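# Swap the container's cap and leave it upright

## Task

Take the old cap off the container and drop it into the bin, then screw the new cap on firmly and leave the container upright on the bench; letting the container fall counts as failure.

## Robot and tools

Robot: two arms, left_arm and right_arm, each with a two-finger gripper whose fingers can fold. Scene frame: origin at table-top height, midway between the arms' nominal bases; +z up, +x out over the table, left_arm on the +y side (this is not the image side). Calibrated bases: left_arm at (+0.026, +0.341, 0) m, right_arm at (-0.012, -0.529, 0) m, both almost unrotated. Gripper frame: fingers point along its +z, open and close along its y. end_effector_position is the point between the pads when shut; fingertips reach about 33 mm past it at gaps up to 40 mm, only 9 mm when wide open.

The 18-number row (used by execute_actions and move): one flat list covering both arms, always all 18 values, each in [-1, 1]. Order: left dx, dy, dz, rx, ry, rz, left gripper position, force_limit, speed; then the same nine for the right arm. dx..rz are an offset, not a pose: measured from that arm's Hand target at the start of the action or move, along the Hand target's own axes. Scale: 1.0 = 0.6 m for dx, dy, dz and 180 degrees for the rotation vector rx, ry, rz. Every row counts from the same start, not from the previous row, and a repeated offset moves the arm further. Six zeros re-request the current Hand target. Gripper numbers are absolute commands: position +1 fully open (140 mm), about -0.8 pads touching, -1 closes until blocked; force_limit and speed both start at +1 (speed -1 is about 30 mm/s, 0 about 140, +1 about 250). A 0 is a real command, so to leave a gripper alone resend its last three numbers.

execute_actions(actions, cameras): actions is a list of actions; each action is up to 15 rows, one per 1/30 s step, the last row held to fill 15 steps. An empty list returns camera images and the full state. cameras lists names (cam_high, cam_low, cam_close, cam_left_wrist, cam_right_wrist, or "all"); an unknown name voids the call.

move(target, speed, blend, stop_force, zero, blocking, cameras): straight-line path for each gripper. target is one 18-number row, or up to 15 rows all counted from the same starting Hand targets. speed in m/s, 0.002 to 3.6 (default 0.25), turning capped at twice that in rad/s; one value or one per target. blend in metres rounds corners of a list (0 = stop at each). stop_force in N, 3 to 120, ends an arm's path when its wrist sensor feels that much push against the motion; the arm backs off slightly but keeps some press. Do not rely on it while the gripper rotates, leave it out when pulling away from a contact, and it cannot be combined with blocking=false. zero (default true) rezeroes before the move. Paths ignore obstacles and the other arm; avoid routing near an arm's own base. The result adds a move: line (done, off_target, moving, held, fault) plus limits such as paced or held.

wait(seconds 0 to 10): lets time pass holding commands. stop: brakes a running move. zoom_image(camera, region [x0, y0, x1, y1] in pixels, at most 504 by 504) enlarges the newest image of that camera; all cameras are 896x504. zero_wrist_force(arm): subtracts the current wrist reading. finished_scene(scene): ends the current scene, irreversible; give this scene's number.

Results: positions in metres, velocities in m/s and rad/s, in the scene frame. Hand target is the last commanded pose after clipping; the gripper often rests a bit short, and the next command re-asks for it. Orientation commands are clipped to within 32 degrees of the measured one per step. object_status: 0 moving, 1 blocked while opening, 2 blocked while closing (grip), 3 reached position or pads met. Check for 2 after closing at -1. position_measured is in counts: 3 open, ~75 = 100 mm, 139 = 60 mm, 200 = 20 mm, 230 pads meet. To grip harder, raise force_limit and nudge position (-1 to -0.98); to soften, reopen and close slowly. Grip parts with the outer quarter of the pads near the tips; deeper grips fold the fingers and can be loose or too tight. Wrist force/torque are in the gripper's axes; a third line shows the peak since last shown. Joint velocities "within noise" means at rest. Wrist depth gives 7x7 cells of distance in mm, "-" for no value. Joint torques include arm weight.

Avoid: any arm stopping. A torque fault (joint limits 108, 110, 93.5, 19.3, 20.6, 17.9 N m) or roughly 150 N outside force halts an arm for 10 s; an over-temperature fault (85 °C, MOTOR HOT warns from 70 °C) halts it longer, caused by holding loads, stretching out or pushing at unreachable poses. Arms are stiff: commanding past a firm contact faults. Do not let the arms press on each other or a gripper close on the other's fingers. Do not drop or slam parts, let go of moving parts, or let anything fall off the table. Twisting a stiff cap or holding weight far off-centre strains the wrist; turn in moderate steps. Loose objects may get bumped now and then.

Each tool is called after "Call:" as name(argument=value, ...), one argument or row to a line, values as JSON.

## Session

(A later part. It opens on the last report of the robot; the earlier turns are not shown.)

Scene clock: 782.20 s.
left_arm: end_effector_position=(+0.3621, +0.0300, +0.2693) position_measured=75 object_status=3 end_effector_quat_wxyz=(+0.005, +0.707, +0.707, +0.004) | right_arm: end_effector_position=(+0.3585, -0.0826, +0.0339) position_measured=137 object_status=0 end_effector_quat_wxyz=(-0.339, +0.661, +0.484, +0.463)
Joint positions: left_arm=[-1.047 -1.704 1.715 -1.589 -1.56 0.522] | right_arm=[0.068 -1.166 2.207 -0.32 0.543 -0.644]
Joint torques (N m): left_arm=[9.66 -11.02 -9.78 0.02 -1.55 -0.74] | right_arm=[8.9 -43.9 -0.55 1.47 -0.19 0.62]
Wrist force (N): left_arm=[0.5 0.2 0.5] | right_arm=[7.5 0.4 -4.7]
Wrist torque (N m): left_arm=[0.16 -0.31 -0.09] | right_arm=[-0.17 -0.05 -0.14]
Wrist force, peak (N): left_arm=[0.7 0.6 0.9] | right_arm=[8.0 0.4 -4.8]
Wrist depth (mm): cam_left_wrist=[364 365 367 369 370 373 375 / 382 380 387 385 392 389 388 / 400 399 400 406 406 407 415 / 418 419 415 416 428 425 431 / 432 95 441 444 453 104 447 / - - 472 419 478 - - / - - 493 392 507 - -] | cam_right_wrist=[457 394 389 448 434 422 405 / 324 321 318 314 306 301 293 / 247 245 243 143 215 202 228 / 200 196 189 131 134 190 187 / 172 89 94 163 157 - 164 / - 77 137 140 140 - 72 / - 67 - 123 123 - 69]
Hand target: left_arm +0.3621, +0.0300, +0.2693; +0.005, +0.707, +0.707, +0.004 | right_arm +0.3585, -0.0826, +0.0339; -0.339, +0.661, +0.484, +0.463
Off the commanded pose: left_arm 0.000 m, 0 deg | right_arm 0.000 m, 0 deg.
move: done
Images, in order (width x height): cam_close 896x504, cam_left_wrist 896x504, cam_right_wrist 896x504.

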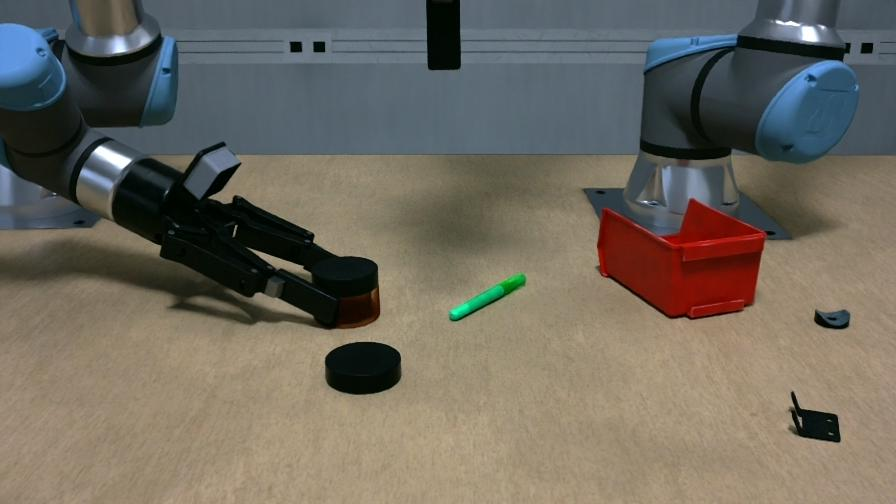

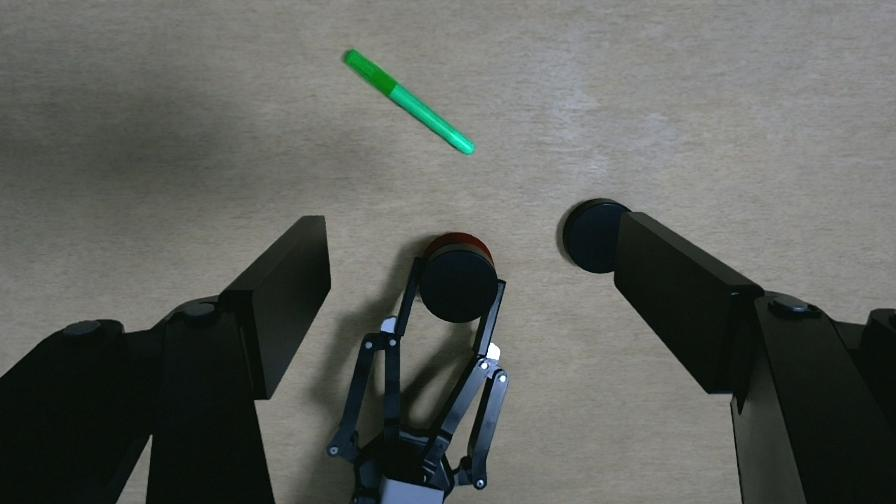

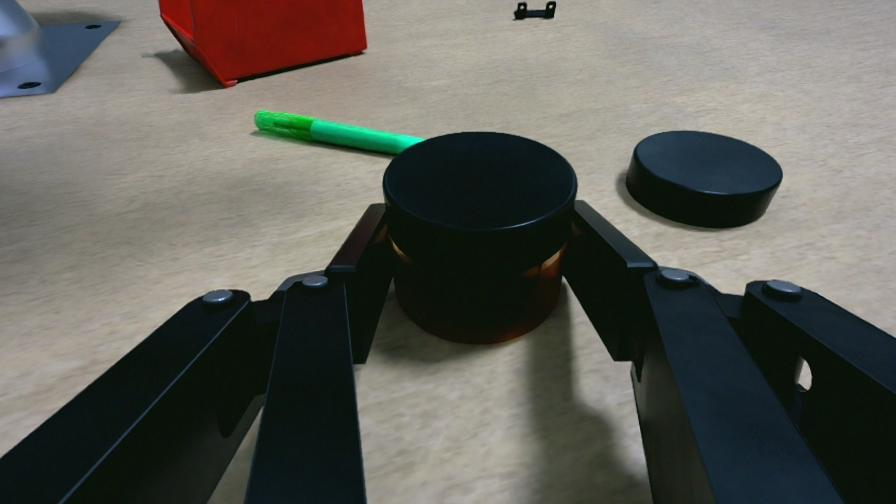

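Call:
move(
  target=[
    [0,0,0,0,0,0, 0.43, -0.7, -0.6, 0,0,0,0,0,0, 0.43, -0.5, -0.8],
    [0,0,0,0,0,0, 0.43, -0.7, -0.6, 0,0,-0.2,0,0,0, 0.43, -0.5, -0.8],
    [-0.1667,0,0.2317,0,0,0, 0.43, -0.7, -0.6, 0.1485,0,-0.2793,0,0.1111,0, 0.43, -0.5, -0.8],
  ],
  speed=0.15,
  blend=[0,0.03,0],
  cameras=["cam_close", "cam_left_wrist", "cam_right_wrist"],
)

Scene clock: 840.03 s.
left_arm: end_effector_position=(+0.3638, -0.0702, +0.1303) position_measured=75 object_status=3 end_effector_quat_wxyz=(+0.005, +0.707, +0.707, +0.004) | right_arm: end_effector_position=(+0.3201, -0.2038, +0.1748) position_measured=75 object_status=3 end_effector_quat_wxyz=(-0.418, +0.570, +0.417, +0.571)
Joint positions: left_arm=[-1.14 -1.457 1.833 -1.953 -1.559 0.429] | right_arm=[-0.52 -0.742 2.611 1.281 0.162 -3.149]
Joint torques (N m): left_arm=[9.45 -39.82 -37.34 -2.2 0.61 0.79] | right_arm=[10.01 -45.78 -3.65 -0.61 -0.98 -0.99]
Wrist force (N): left_arm=[0.4 0.2 0.6] | right_arm=[-0.1 -0.3 0.3]
Wrist torque (N m): left_arm=[0.14 -0.28 -0.09] | right_arm=[-0.29 0.24 -0.06]
Wrist force, peak (N): left_arm=[2.5 1.3 0.3] | right_arm=[7.8 0.3 -4.6]
Wrist depth (mm): cam_left_wrist=[236 236 236 237 240 242 241 / 246 246 248 249 251 - 255 / 257 259 261 212 262 264 267 / 270 270 267 224 276 273 280 / 279 99 288 288 294 104 289 / - - 305 308 309 - - / - - 322 325 328 - -] | cam_right_wrist=[3527 569 3527 238 254 1614 - / 497 571 3631 250 268 1899 1187 / 525 608 643 1033 875 946 - / 585 598 140 655 557 136 627 / 540 87 417 460 453 102 84 / - - 354 325 350 - - / - - 289 286 283 - -]
Hand target: left_arm +0.3638, -0.0702, +0.1303; +0.005, +0.707, +0.707, +0.004 | right_arm +0.3202, -0.2039, +0.1748; -0.418, +0.570, +0.417, +0.571
Off the commanded pose: left_arm 0.000 m, 0 deg | right_arm 0.000 m, 0 deg.
move: done
Images, in order (width x height): cam_close 896x504, cam_left_wrist 896x504, cam_right_wrist 896x504.

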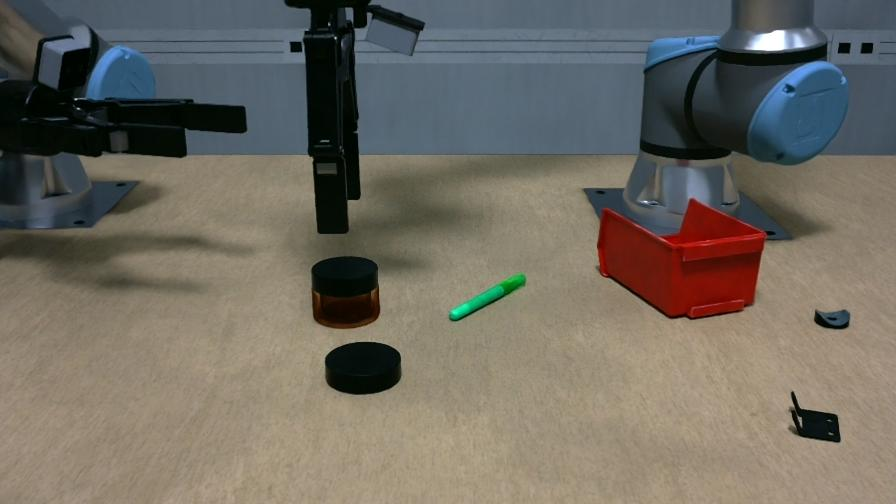

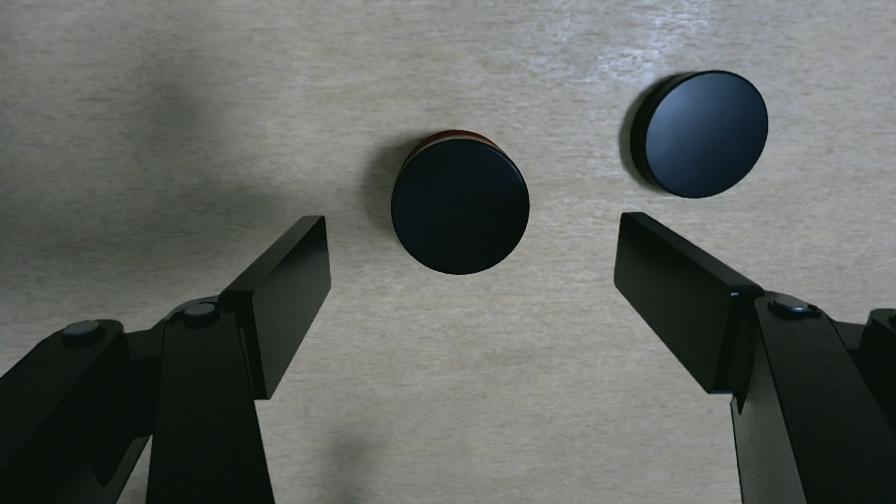

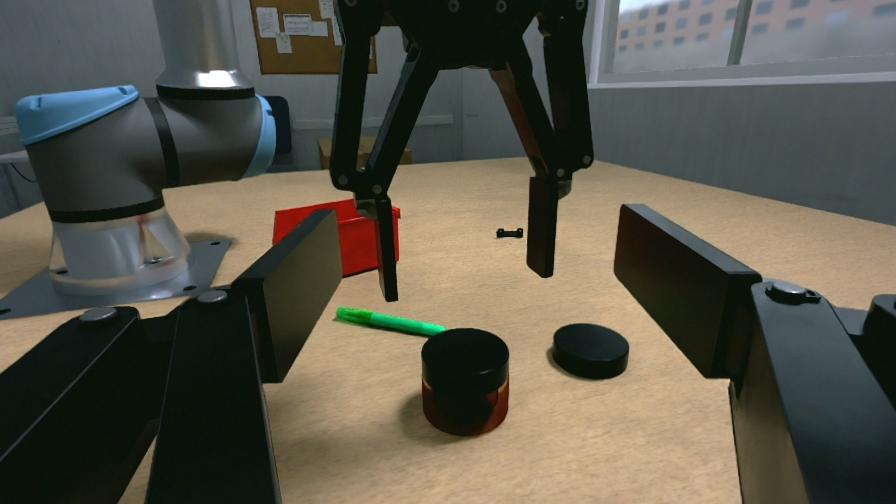

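Call:
move(
  target=[0,-0.0042,0.0955,0,0,0, 0.43, -0.7, -0.6, 0,0,0,0,0,0, 0.43, -0.5, -0.8],
  speed=0.1,
  cameras=["cam_close", "cam_right_wrist"],
)

Call:
zoom_image(
  camera="cam_close",
  region=[270, 200, 430, 360],
)

Call:
zoom_image(
  camera="cam_right_wrist",
  region=[330, 260, 600, 450],
)

Scene clock: 852.67 s.
left_arm: end_effector_position=(+0.3620, -0.0702, +0.0729) position_measured=75 object_status=3 end_effector_quat_wxyz=(+0.005, +0.707, +0.707, +0.004) | right_arm: end_effector_position=(+0.3202, -0.2039, +0.1748) position_measured=75 object_status=3 end_effector_quat_wxyz=(-0.418, +0.570, +0.417, +0.571)
Joint positions: left_arm=[-1.143 -1.397 1.926 -2.105 -1.559 0.426] | right_arm=[-0.52 -0.742 2.61 1.281 0.162 -3.149]
Joint torques (N m): left_arm=[-7.06 -46.18 -34.51 -0.48 -0.68 -0.1] | right_arm=[9.75 -46.04 -7.98 -0.89 -0.86 0.82]
Wrist force (N): left_arm=[0.5 0.2 0.5] | right_arm=[-0.5 -0.3 -0.1]
Wrist torque (N m): left_arm=[0.14 -0.31 -0.08] | right_arm=[-0.30 0.31 -0.07]
Wrist force, peak (N): left_arm=[0.7 0.2 2.1] | right_arm=[-0.7 -0.5 0.6]
Wrist depth (mm): cam_left_wrist=[183 184 184 185 187 187 188 / 190 192 193 194 196 192 194 / 200 201 201 155 202 206 207 / 210 211 154 160 163 211 217 / 217 99 223 228 226 104 224 / - - 237 238 240 - - / - - 249 252 253 - -] | cam_right_wrist=[3011 560 3741 219 235 - - / 502 565 3919 250 279 1776 1266 / 525 608 1037 277 301 972 1306 / 643 598 140 616 305 136 628 / 545 87 411 456 396 102 84 / - - 355 324 347 - - / - - 289 286 283 - -]
Hand target: left_arm +0.3621, -0.0703, +0.0730; +0.005, +0.707, +0.707, +0.004 | right_arm +0.3202, -0.2039, +0.1748; -0.418, +0.570, +0.417, +0.571
Off the commanded pose: left_arm 0.000 m, 0 deg | right_arm 0.000 m, 0 deg.
move: done
Images, in order (width x height): cam_close 896x504, cam_right_wrist 896x504.

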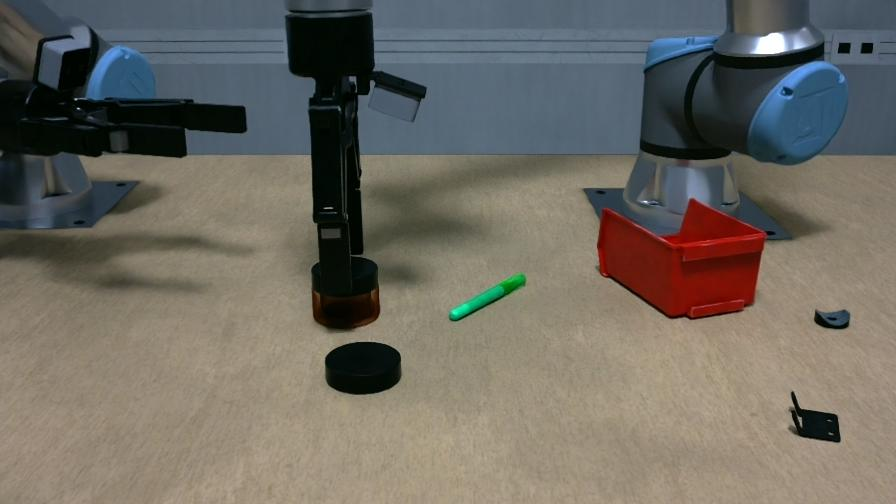

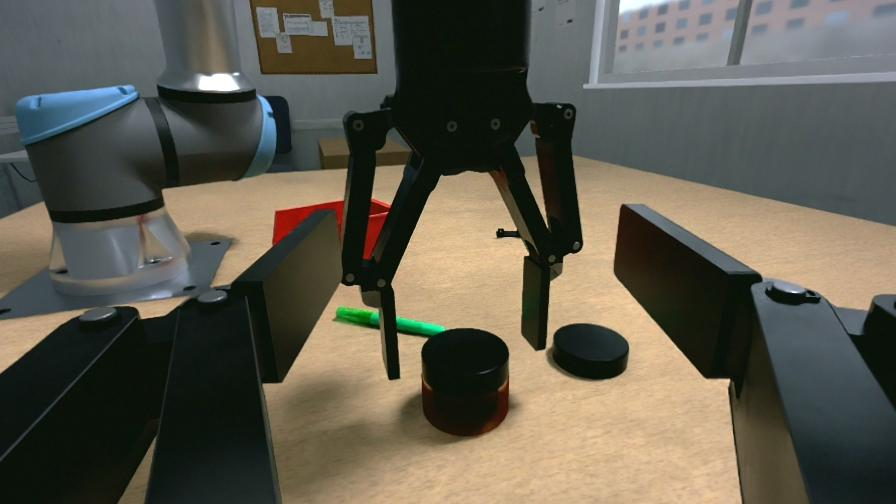

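Scaled by 3.150.

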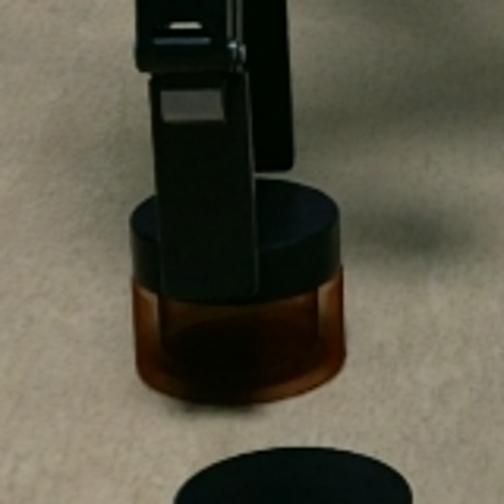

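Scaled by 1.867.

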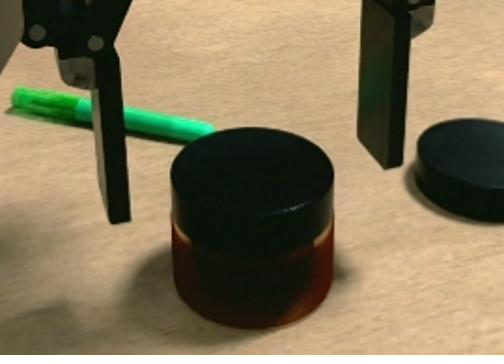

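Call:
move(
  target=[
    [0,0,-0.0033,0,0,0, 0.43, -0.7, -0.6, 0,0,0,0,0,0, 0.43, -0.5, -0.8],
    [0,0,-0.0033,0,0,0, -1, 0, -1, 0,0,0,0,0,0, 0.43, -0.5, -0.8],
  ],
  speed=0.05,
  cameras=["cam_close", "cam_left_wrist"],
)

Call:
zoom_image(
  camera="cam_close",
  region=[270, 200, 430, 360],
)

Scene clock: 869.60 s.
left_arm: end_effector_position=(+0.3621, -0.0703, +0.0750) position_measured=138 object_status=0 end_effector_quat_wxyz=(+0.005, +0.707, +0.707, +0.004) | right_arm: end_effector_position=(+0.3202, -0.2039, +0.1748) position_measured=75 object_status=3 end_effector_quat_wxyz=(-0.418, +0.570, +0.417, +0.571)
Joint positions: left_arm=[-1.143 -1.4 1.923 -2.1 -1.559 0.426] | right_arm=[-0.52 -0.742 2.61 1.281 0.162 -3.149]
Joint torques (N m): left_arm=[-12.81 -19.48 -9.24 -5.97 0.73 -1.37] | right_arm=[9.04 -46.08 -7.93 -0.77 -0.91 0.87]
Wrist force (N): left_arm=[3.8 -1.5 -10.0] | right_arm=[-0.6 -0.2 0.4]
Wrist torque (N m): left_arm=[0.32 -0.27 -0.07] | right_arm=[-0.27 0.35 -0.07]
Wrist force, peak (N): left_arm=[3.9 -1.4 -10.1] | right_arm=[-0.5 -0.5 0.6]
Wrist depth (mm): cam_left_wrist=[185 185 187 187 189 189 191 / 193 194 195 197 198 198 196 / 202 204 204 158 205 209 206 / 213 214 149 162 160 219 221 / 222 96 97 228 169 93 227 / - - 236 241 240 - - / - - - 255 257 - -] | cam_right_wrist=[- 546 3798 219 2871 - - / 503 566 3858 250 272 - 1029 / 524 584 1033 264 882 964 - / 545 592 140 559 300 136 631 / 540 88 413 337 456 102 84 / - - 352 322 350 - - / - - 287 286 284 - -]
Hand target: left_arm +0.3620, -0.0703, +0.0750; +0.005, +0.707, +0.707, +0.004 | right_arm +0.3202, -0.2039, +0.1748; -0.418, +0.570, +0.417, +0.571
Off the commanded pose: left_arm 0.000 m, 0 deg | right_arm 0.000 m, 0 deg.
move: done
Images, in order (width x height): cam_close 896x504, cam_left_wrist 896x504.

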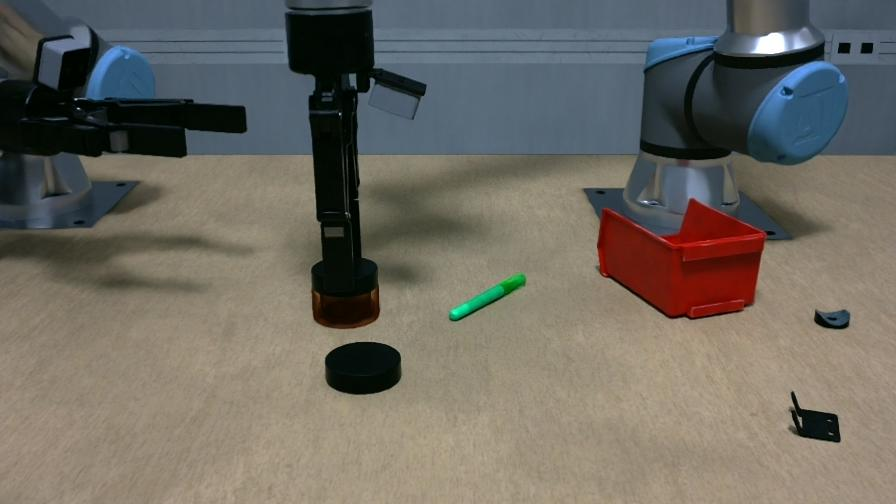

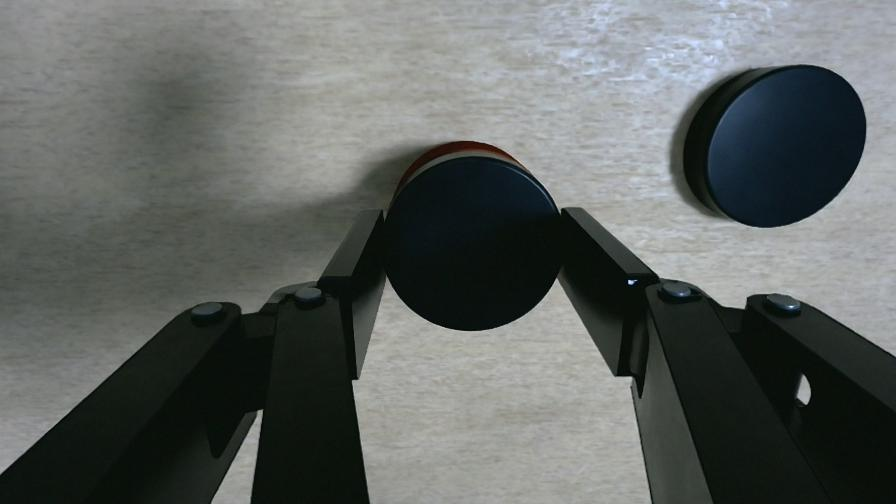

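Scaled by 3.150.

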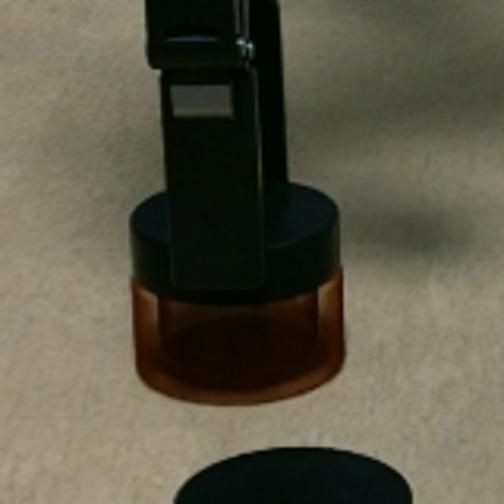

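Call:
move(
  target=[0,0,-0.25,0,0,0, -1, 0, -1, 0,0,0,0,0,0, 0.43, -0.5, -0.8],
  speed=0.12,
  cameras=["cam_close", "cam_left_wrist", "cam_right_wrist"],
)

Scene clock: 880.23 s.
left_arm: end_effector_position=(+0.3601, -0.0701, +0.2251) position_measured=138 object_status=2 end_effector_quat_wxyz=(+0.005, +0.707, +0.707, +0.004) | right_arm: end_effector_position=(+0.3202, -0.2039, +0.1748) position_measured=75 object_status=3 end_effector_quat_wxyz=(-0.418, +0.570, +0.417, +0.571)
Joint positions: left_arm=[-1.147 -1.52 1.651 -1.709 -1.559 0.422] | right_arm=[-0.52 -0.742 2.61 1.281 0.162 -3.149]
Joint torques (N m): left_arm=[-10.1 -17.51 -14.34 -5.4 -0.32 -0.65] | right_arm=[8.86 -45.24 -7.5 -0.77 -0.84 0.7]
Wrist force (N): left_arm=[0.7 0.2 2.2] | right_arm=[-0.6 -0.1 0.1]
Wrist torque (N m): left_arm=[0.15 -0.35 -0.10] | right_arm=[-0.25 0.35 -0.07]
Wrist force, peak (N): left_arm=[3.9 -1.5 -10.3] | right_arm=[-0.6 -0.7 0.5]
Wrist depth (mm): cam_left_wrist=[322 323 325 328 331 330 331 / 337 337 339 344 341 344 347 / 355 352 359 157 357 363 366 / 370 372 148 162 160 384 384 / 388 96 98 172 169 93 396 / - - 414 418 423 - - / - - - 441 450 - -] | cam_right_wrist=[- 564 3919 230 2351 - 1306 / 496 574 3919 259 2110 - - / 524 605 1234 904 1143 968 1228 / 646 622 139 658 653 136 627 / 544 88 414 459 487 102 84 / - - 353 353 351 - - / - - 289 286 284 - -]
Hand target: left_arm +0.3601, -0.0701, +0.2250; +0.005, +0.707, +0.707, +0.004 | right_arm +0.3202, -0.2039, +0.1748; -0.418, +0.570, +0.417, +0.571
Off the commanded pose: left_arm 0.000 m, 0 deg | right_arm 0.000 m, 0 deg.
move: done
Images, in order (width x height): cam_close 896x504, cam_left_wrist 896x504, cam_right_wrist 896x504.

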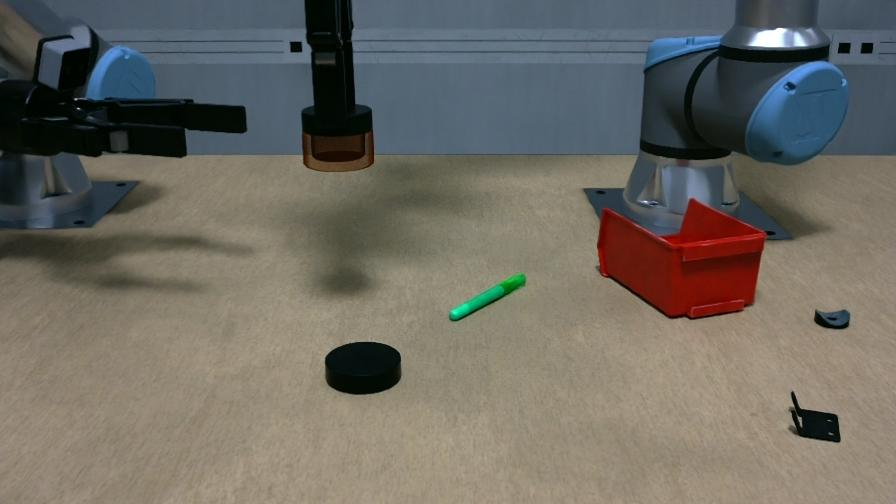

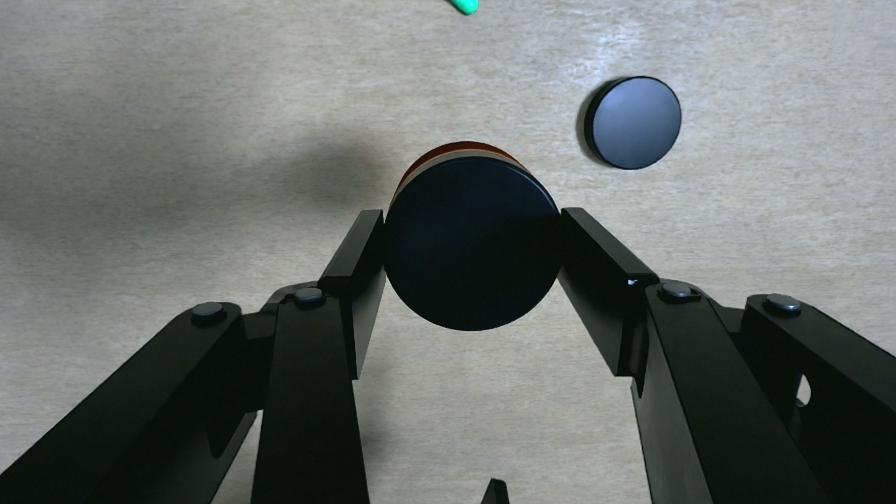

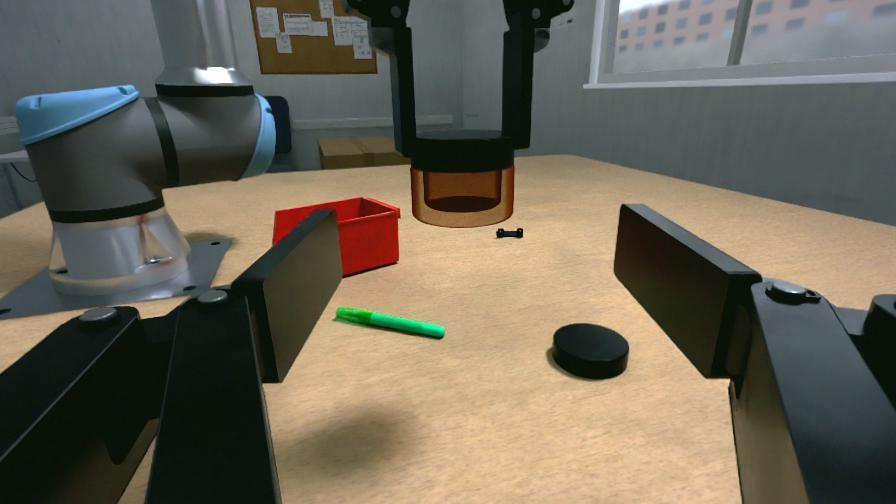

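Call:
move(
  target=[0,0,0,0,0,0, -1, 0, -1, -0.0083,-0.002,0.2033,0,0,0, 0.43, -0.5, -0.8],
  speed=0.1,
  cameras=["cam_close", "cam_left_wrist", "cam_right_wrist"],
)

Scene clock: 910.00 s.
left_arm: end_effector_position=(+0.3601, -0.0701, +0.2250) position_measured=138 object_status=2 end_effector_quat_wxyz=(+0.005, +0.707, +0.707, +0.004) | right_arm: end_effector_position=(+0.3558, -0.0872, +0.1700) position_measured=75 object_status=3 end_effector_quat_wxyz=(-0.418, +0.570, +0.418, +0.571)
Joint positions: left_arm=[-1.147 -1.52 1.651 -1.709 -1.559 0.422] | right_arm=[-0.007 -0.78 2.407 1.511 -0.351 -3.138]
Joint torques (N m): left_arm=[8.32 -17.16 -9.67 -0.32 -1.24 0.6] | right_arm=[4.63 -47.85 9.26 -1.94 -1 0.53]
Wrist force (N): left_arm=[0.6 0.1 2.2] | right_arm=[-0.6 0.4 0.2]
Wrist torque (N m): left_arm=[0.11 -0.34 -0.10] | right_arm=[-0.09 0.32 -0.11]
Wrist force, peak (N): left_arm=[0.6 0.1 2.4] | right_arm=[-1.1 5.3 -2.1]
Wrist depth (mm): cam_left_wrist=[321 324 326 327 329 333 334 / 337 338 341 341 345 346 348 / 352 357 351 156 362 361 364 / 372 372 148 163 149 380 385 / 384 96 97 172 131 94 399 / - - 411 418 213 - - / - - - 235 220 - -] | cam_right_wrist=[439 478 3429 - 150 - 1165 / 441 484 3248 - 157 1763 - / 437 522 1069 130 153 1069 1299 / 452 746 140 593 619 136 595 / 436 88 409 448 439 102 84 / - - 336 343 340 - - / - - 282 278 276 - -]
Hand target: left_arm +0.3601, -0.0701, +0.2250; +0.005, +0.707, +0.707, +0.004 | right_arm +0.3558, -0.0872, +0.1699; -0.418, +0.570, +0.417, +0.571
Off the commanded pose: left_arm 0.000 m, 0 deg | right_arm 0.000 m, 0 deg.
move: done
Images, in order (width x height): cam_close 896x504, cam_left_wrist 896x504, cam_right_wrist 896x504.

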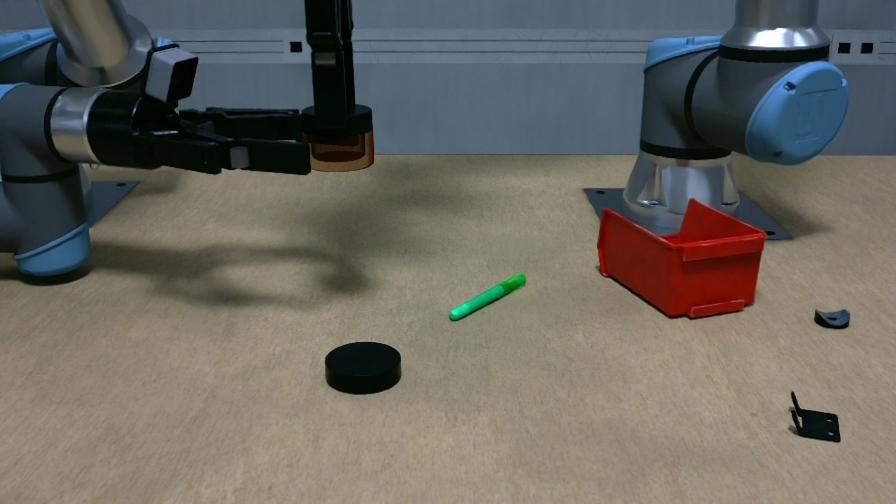

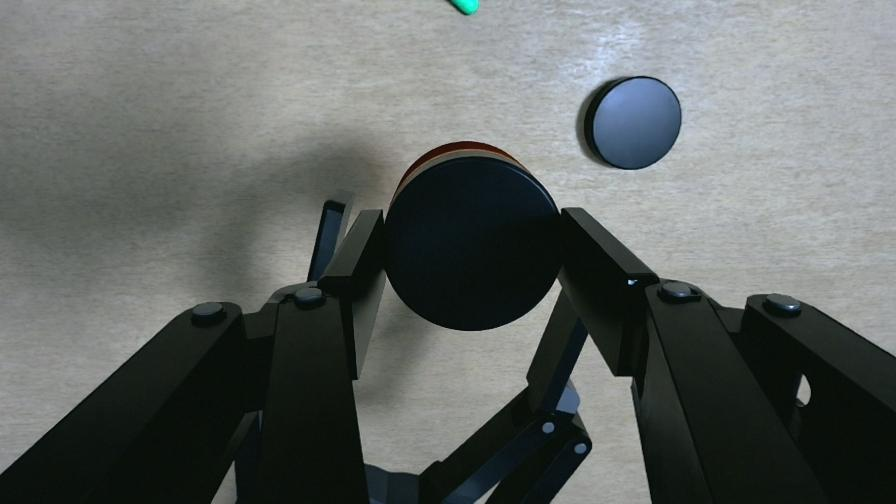

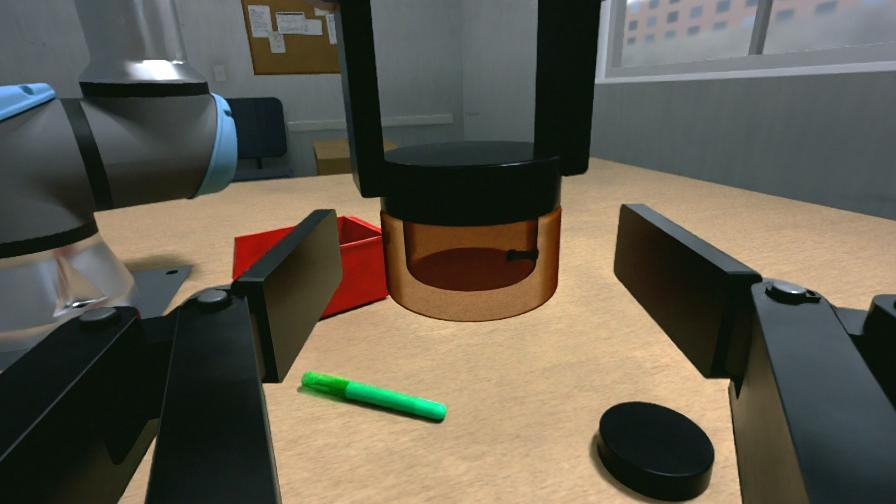

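Call:
zoom_image(
  camera="cam_right_wrist",
  region=[320, 120, 640, 340],
)

Call:
zoom_image(
  camera="cam_close",
  region=[210, 60, 410, 200],
)

Scaled by 1.575.

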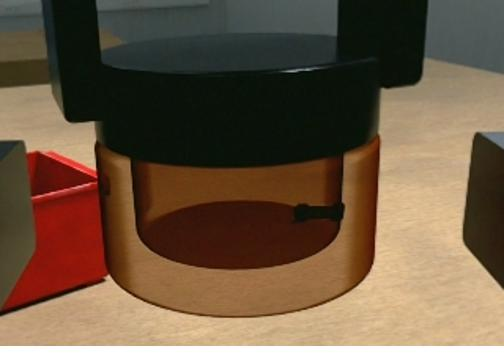

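Scaled by 2.520.

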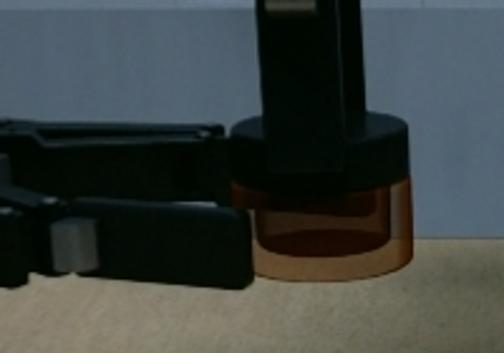

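Call:
move(
  target=[
    [0,0,0,0,0,0, -1, 0, -1, -0.0042,0,0,0,0,0, 0.43, -0.5, -0.8],
    [0,0,0,0,0,0, -1, 0, -1, -0.0042,0,0,0,0,0, -1, 0, -1],
  ],
  speed=0.05,
  cameras=["cam_close", "cam_right_wrist"],
)

Call:
zoom_image(
  camera="cam_close",
  region=[210, 60, 410, 200],
)

Call:
zoom_image(
  camera="cam_right_wrist",
  region=[320, 120, 640, 340],
)

Scene clock: 942.20 s.
left_arm: end_effector_position=(+0.3601, -0.0701, +0.2250) position_measured=138 object_status=2 end_effector_quat_wxyz=(+0.005, +0.707, +0.707, +0.004) | right_arm: end_effector_position=(+0.3558, -0.0872, +0.1674) position_measured=136 object_status=0 end_effector_quat_wxyz=(-0.418, +0.570, +0.417, +0.571)
Joint positions: left_arm=[-1.147 -1.52 1.651 -1.709 -1.559 0.422] | right_arm=[-0.007 -0.771 2.405 1.504 -0.351 -3.138]
Joint torques (N m): left_arm=[8.1 -18.41 -10.39 -1.62 -1.39 0.39] | right_arm=[10.02 -52.01 -0.4 -0.08 -0.91 0.16]
Wrist force (N): left_arm=[4.9 4.5 0.8] | right_arm=[-2.4 -2.5 -4.2]
Wrist torque (N m): left_arm=[0.24 -0.29 0.12] | right_arm=[0.14 0.41 -0.35]
Wrist force, peak (N): left_arm=[5.0 4.3 0.8] | right_arm=[-2.6 -2.3 -4.3]
Wrist depth (mm): cam_left_wrist=[322 324 326 328 329 330 332 / 336 337 341 342 347 345 349 / 352 354 356 157 356 360 368 / 368 373 146 163 160 384 385 / 388 95 104 172 131 94 399 / - - 410 413 413 - - / - - - 228 452 - -] | cam_right_wrist=[3292 3477 3631 - 143 - 1273 / 450 485 3382 3578 156 - 1273 / 440 519 1029 132 153 911 - / 446 686 131 636 148 599 584 / 435 89 94 442 387 - 439 / - 78 327 339 336 - 72 / - 67 - 276 273 - 69]
Hand target: left_arm +0.3601, -0.0701, +0.2250; +0.005, +0.707, +0.707, +0.004 | right_arm +0.3558, -0.0872, +0.1674; -0.418, +0.570, +0.417, +0.571
Off the commanded pose: left_arm 0.000 m, 0 deg | right_arm 0.000 m, 0 deg.
move: done
Images, in order (width x height): cam_close 896x504, cam_right_wrist 896x504.

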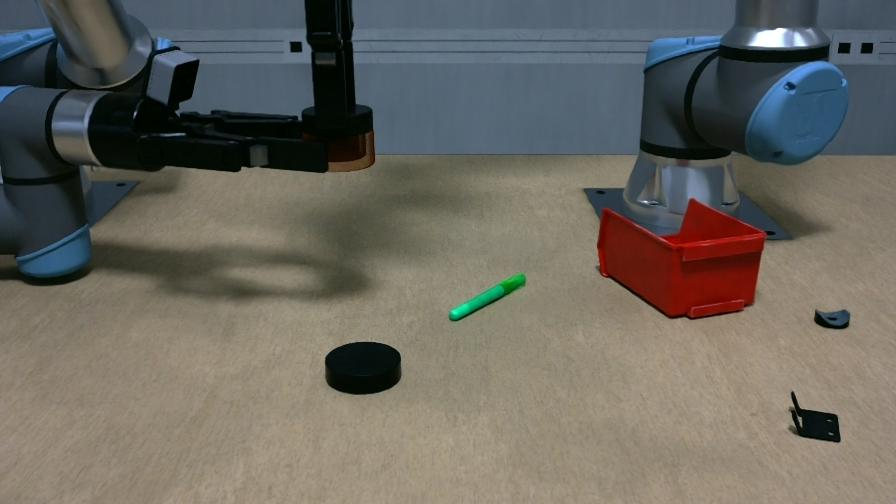

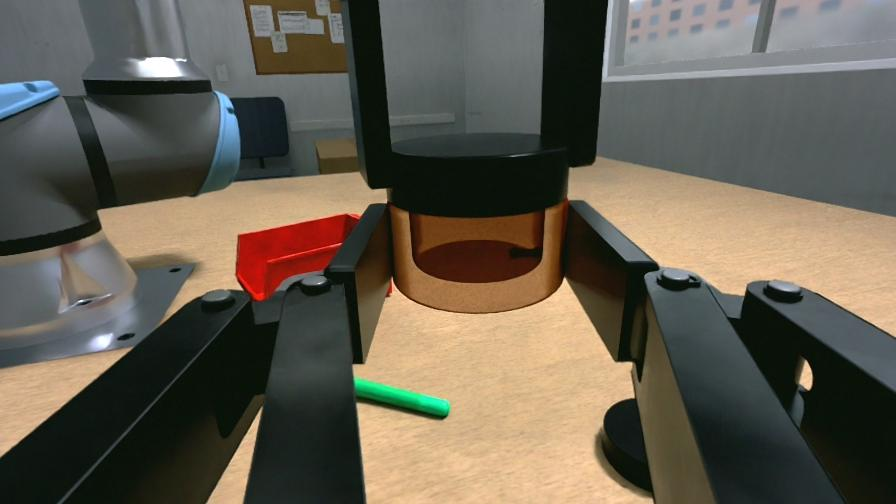

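Scaled by 2.520.

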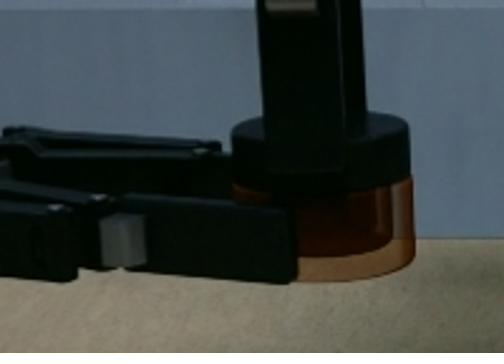

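Scaled by 1.575.

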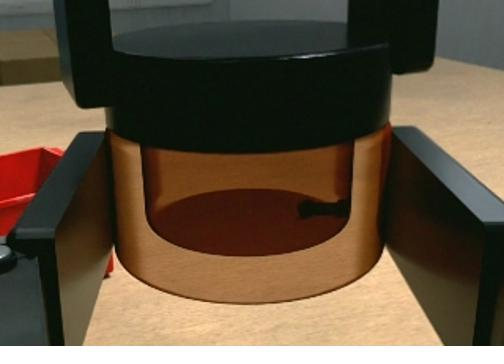

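Call:
wait(
  seconds=0.3,
  cameras=["cam_left_wrist", "cam_high"],
)

Call:
zoom_image(
  camera="cam_left_wrist",
  region=[300, 120, 640, 500],
)

Call:
zoom_image(
  camera="cam_high",
  region=[430, 280, 630, 430],
)

Scene clock: 951.93 s.
left_arm: end_effector_position=(+0.3601, -0.0701, +0.2250) position_measured=138 object_status=2 end_effector_quat_wxyz=(+0.005, +0.707, +0.707, +0.004) | right_arm: end_effector_position=(+0.3558, -0.0872, +0.1674) position_measured=136 object_status=2 end_effector_quat_wxyz=(-0.418, +0.570, +0.417, +0.571)
Joint positions: left_arm=[-1.147 -1.52 1.651 -1.709 -1.559 0.422] | right_arm=[-0.007 -0.771 2.405 1.504 -0.351 -3.138]
Joint torques (N m): left_arm=[7.32 -20.29 -17.71 -2.66 -1.31 0.3] | right_arm=[9.68 -51.63 11.1 -0.17 -1.03 0.94]
Wrist force (N): left_arm=[4.9 4.5 0.9] | right_arm=[-2.8 -2.2 -3.9]
Wrist torque (N m): left_arm=[0.24 -0.29 0.11] | right_arm=[0.19 0.51 -0.36]
Wrist force, peak (N): left_arm=[5.2 4.5 0.9] | right_arm=[-2.7 -2.3 -4.6]
Wrist depth (mm): cam_left_wrist=[322 322 326 327 329 330 334 / 335 336 341 342 346 346 350 / 351 354 357 157 355 362 367 / 370 369 146 162 160 379 387 / 384 95 104 173 169 93 399 / - - 409 408 220 - - / - - - 228 455 - -] | cam_right_wrist=[466 475 3527 3086 145 - - / 439 478 3858 2974 157 - - / 436 516 1046 132 152 872 1216 / 448 688 131 638 148 604 577 / 438 89 94 438 386 - 441 / - 77 326 337 335 - 72 / - 67 - 276 272 - 69]
Hand target: left_arm +0.3601, -0.0701, +0.2250; +0.005, +0.707, +0.707, +0.004 | right_arm +0.3558, -0.0872, +0.1674; -0.418, +0.570, +0.417, +0.571
Tool commands: left_gripper/position=-1.0 left_gripper/force_limit=+0.0 left_gripper/speed=-1.0 right_gripper/position=-1.0 right_gripper/force_limit=+0.0 right_gripper/speed=-1.0
Off the commanded pose: left_arm 0.000 m, 0 deg | right_arm 0.000 m, 0 deg.
wait: 0.30 s; at rest from the start
Images, in order (width x height): cam_high 896x504, cam_left_wrist 896x504.

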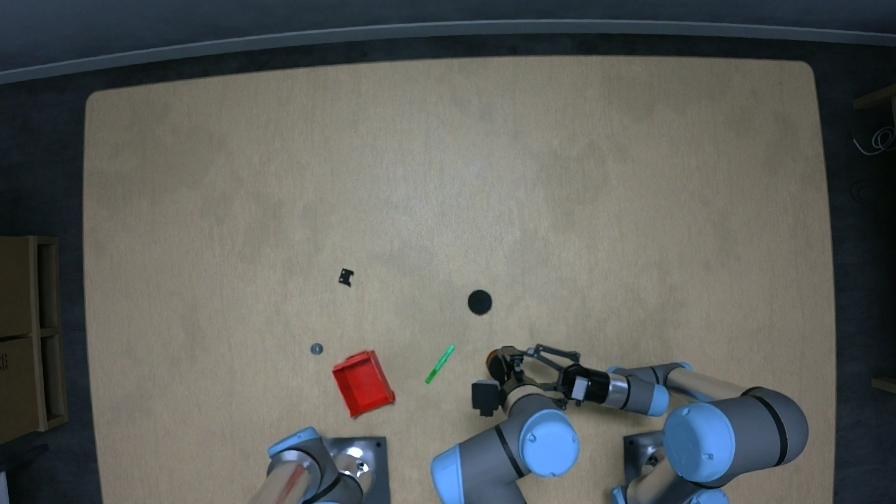

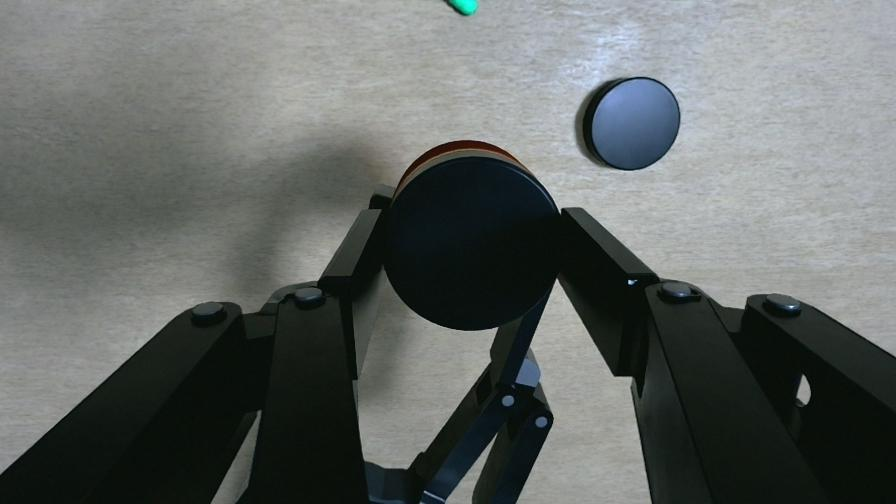

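Scaled by 1.326.

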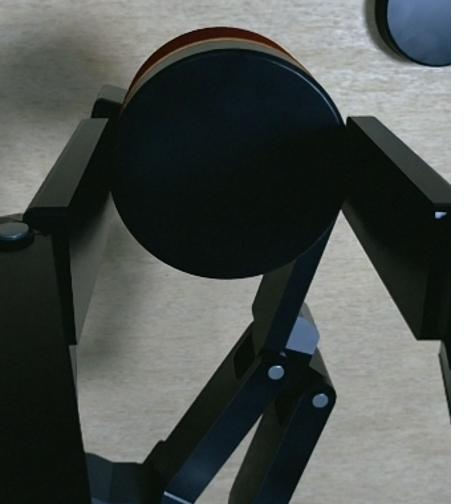

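Scaled by 2.520.

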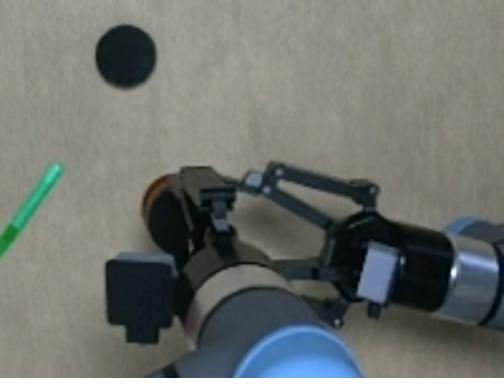

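Call:
move(
  target=[0,0,-0.0005,0,0,-0.25, -1, 0, -1, 0,0,0,0,0,0, -1, 0, -1],
  speed=0.2,
  cameras=["cam_left_wrist", "cam_right_wrist"],
)

Scene clock: 968.93 s.
left_arm: end_effector_position=(+0.3601, -0.0701, +0.2253) position_measured=138 object_status=2 end_effector_quat_wxyz=(+0.006, +0.383, +0.924, +0.002) | right_arm: end_effector_position=(+0.3558, -0.0872, +0.1674) position_measured=136 object_status=2 end_effector_quat_wxyz=(-0.418, +0.570, +0.417, +0.571)
Joint positions: left_arm=[-1.147 -1.52 1.65 -1.708 -1.559 -0.363] | right_arm=[-0.007 -0.771 2.405 1.504 -0.351 -3.138]
Joint torques (N m): left_arm=[-18.07 -40.57 -32.1 -0.25 -0.23 -0.67] | right_arm=[8.85 -51.75 11.63 -0.29 -0.64 0.86]
Wrist force (N): left_arm=[1.6 6.4 -1.2] | right_arm=[-5.4 -1.4 -5.2]
Wrist torque (N m): left_arm=[0.05 -0.26 -0.03] | right_arm=[0.03 0.52 -0.22]
Wrist force, peak (N): left_arm=[1.1 7.7 -1.9] | right_arm=[-5.8 -2.5 -6.1]
Wrist depth (mm): cam_left_wrist=[319 322 322 325 329 331 335 / 333 337 337 341 347 349 350 / 351 347 349 157 360 365 367 / 359 187 146 163 150 386 387 / 199 92 98 199 169 93 404 / - - 211 422 427 - - / - - - 450 453 - -] | cam_right_wrist=[3165 477 3477 111 166 1543 1372 / 464 485 3248 117 169 1726 - / 435 516 1181 124 823 939 1349 / 466 678 132 636 148 605 591 / 435 89 94 442 385 - 441 / - 78 327 338 335 - 72 / - 67 - 276 273 - 69]
Hand target: left_arm +0.3601, -0.0701, +0.2253; +0.006, +0.383, +0.924, +0.002 | right_arm +0.3558, -0.0872, +0.1674; -0.418, +0.570, +0.417, +0.571
Off the commanded pose: left_arm 0.000 m, 0 deg | right_arm 0.000 m, 0 deg.
move: done
Images, in order (width x height): cam_left_wrist 896x504, cam_right_wrist 896x504.

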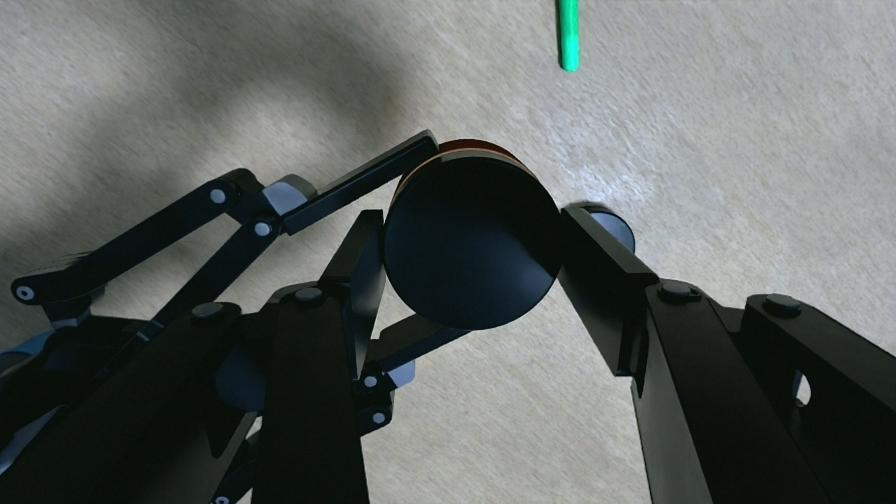

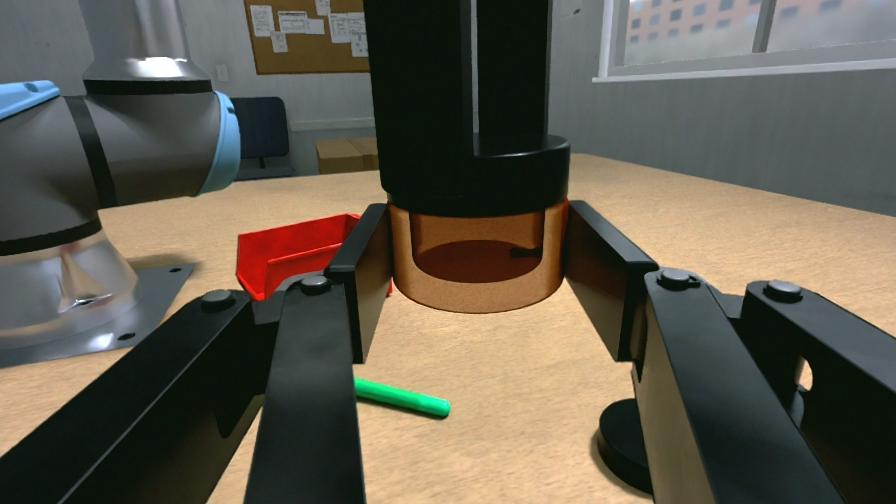

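Call:
move(
  target=[0,0,-0.0035,0,0,-0.75, -1, 0, -1, 0,0,0,0,0,0, -1, 0, -1],
  speed=0.4,
  cameras=["cam_right_wrist"],
)

Scene clock: 980.77 s.
left_arm: end_effector_position=(+0.3601, -0.0701, +0.2274) position_measured=138 object_status=2 end_effector_quat_wxyz=(-0.004, +0.707, -0.707, +0.005) | right_arm: end_effector_position=(+0.3558, -0.0872, +0.1674) position_measured=136 object_status=2 end_effector_quat_wxyz=(-0.418, +0.570, +0.417, +0.571)
Joint positions: left_arm=[-1.147 -1.52 1.646 -1.703 -1.559 -2.719] | right_arm=[-0.007 -0.771 2.405 1.504 -0.351 -3.138]
Joint torques (N m): left_arm=[-14.66 -48 -28.72 -1.49 -0.82 -0.67] | right_arm=[8.84 -49.66 10.41 -0.41 -0.64 0.9]
Wrist force (N): left_arm=[-4.1 -0.6 7.7] | right_arm=[6.4 0.6 -3.5]
Wrist torque (N m): left_arm=[0.16 -0.22 -0.04] | right_arm=[-0.02 0.24 -0.04]
Wrist force, peak (N): left_arm=[-8.8 12.0 -2.9] | right_arm=[-8.0 -2.7 -12.6]
Wrist depth (mm): cam_left_wrist=[325 326 328 321 324 169 326 / 342 344 343 343 336 343 342 / 361 361 353 157 355 363 360 / 382 381 146 163 160 382 382 / 401 95 98 172 169 93 396 / - - 426 430 430 - - / - - - 456 - - -] | cam_right_wrist=[451 480 3578 - 143 - - / 437 475 3382 158 149 - - / 439 529 1016 130 807 925 - / 447 664 132 638 149 614 595 / 437 89 94 444 388 - 445 / - 77 326 339 335 - 72 / - 67 - 277 272 - 69]
Hand target: left_arm +0.3601, -0.0701, +0.2274; -0.004, +0.707, -0.707, +0.005 | right_arm +0.3558, -0.0872, +0.1674; -0.418, +0.570, +0.417, +0.571
Off the commanded pose: left_arm 0.000 m, 0 deg | right_arm 0.000 m, 0 deg.
move: done
Images, in order (width x height): cam_right_wrist 896x504.

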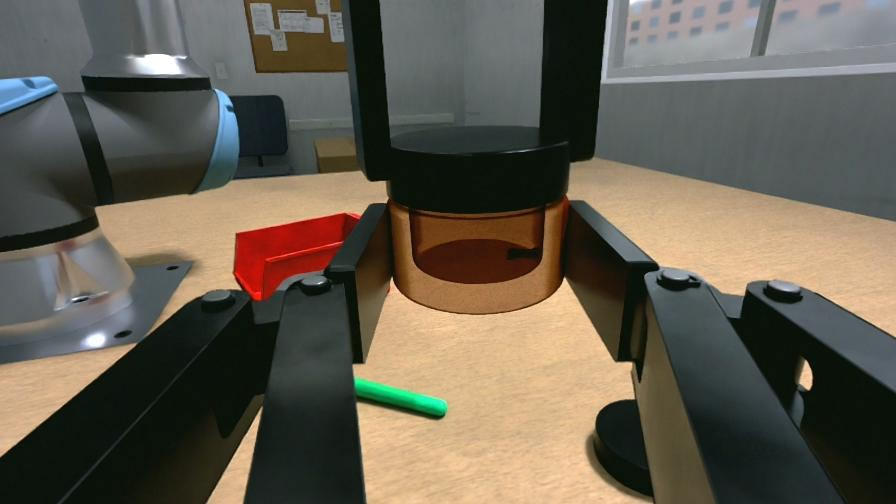

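Call:
move(
  target=[0,0,-0.0003,0,0,-0.5, -1, 0, -1, 0,0,0,0,0,0, -1, 0, -1],
  speed=0.4,
)

Scene clock: 986.97 s.
left_arm: end_effector_position=(+0.3601, -0.0701, +0.2276) position_measured=138 object_status=2 end_effector_quat_wxyz=(+0.001, +1.000, +0.000, +0.007) | right_arm: end_effector_position=(+0.3558, -0.0872, +0.1674) position_measured=136 object_status=2 end_effector_quat_wxyz=(-0.418, +0.570, +0.417, +0.571)
Joint positions: left_arm=[-1.147 -1.52 1.645 -1.702 -1.559 -4.29] | right_arm=[-0.007 -0.771 2.405 1.504 -0.351 -3.138]
Joint torques (N m): left_arm=[-13.79 -39.62 -8.02 0.87 -0.54 -0.81] | right_arm=[8.21 -38.76 11.03 -0.61 -0.51 0.83]
Wrist force (N): left_arm=[1.6 0.2 -2.8] | right_arm=[-7.1 -0.9 0.2]
Wrist torque (N m): left_arm=[0.08 -0.22 -0.06] | right_arm=[-0.15 0.49 0.07]
Wrist force, peak (N): left_arm=[-4.1 -0.9 7.8] | right_arm=[-10.2 -0.1 1.9]
Wrist depth (mm): cam_left_wrist=[331 330 329 332 329 328 327 / 345 345 345 343 344 339 343 / 360 361 360 156 179 182 352 / 372 382 146 163 160 377 194 / - 96 98 400 169 94 190 / - - 421 425 422 - - / - - - 451 450 - -] | cam_right_wrist=[3125 473 3685 113 110 1543 - / 440 489 3578 151 - - - / 434 530 1181 130 834 882 1379 / 439 675 131 631 148 610 592 / 433 89 94 439 388 - 445 / - 77 327 340 335 - 72 / - 67 - 277 274 - 69]
Hand target: left_arm +0.3601, -0.0701, +0.2276; +0.001, +1.000, +0.000, +0.007 | right_arm +0.3558, -0.0872, +0.1674; -0.418, +0.570, +0.417, +0.571
Off the commanded pose: left_arm 0.000 m, 0 deg | right_arm 0.000 m, 0 deg.
move: done


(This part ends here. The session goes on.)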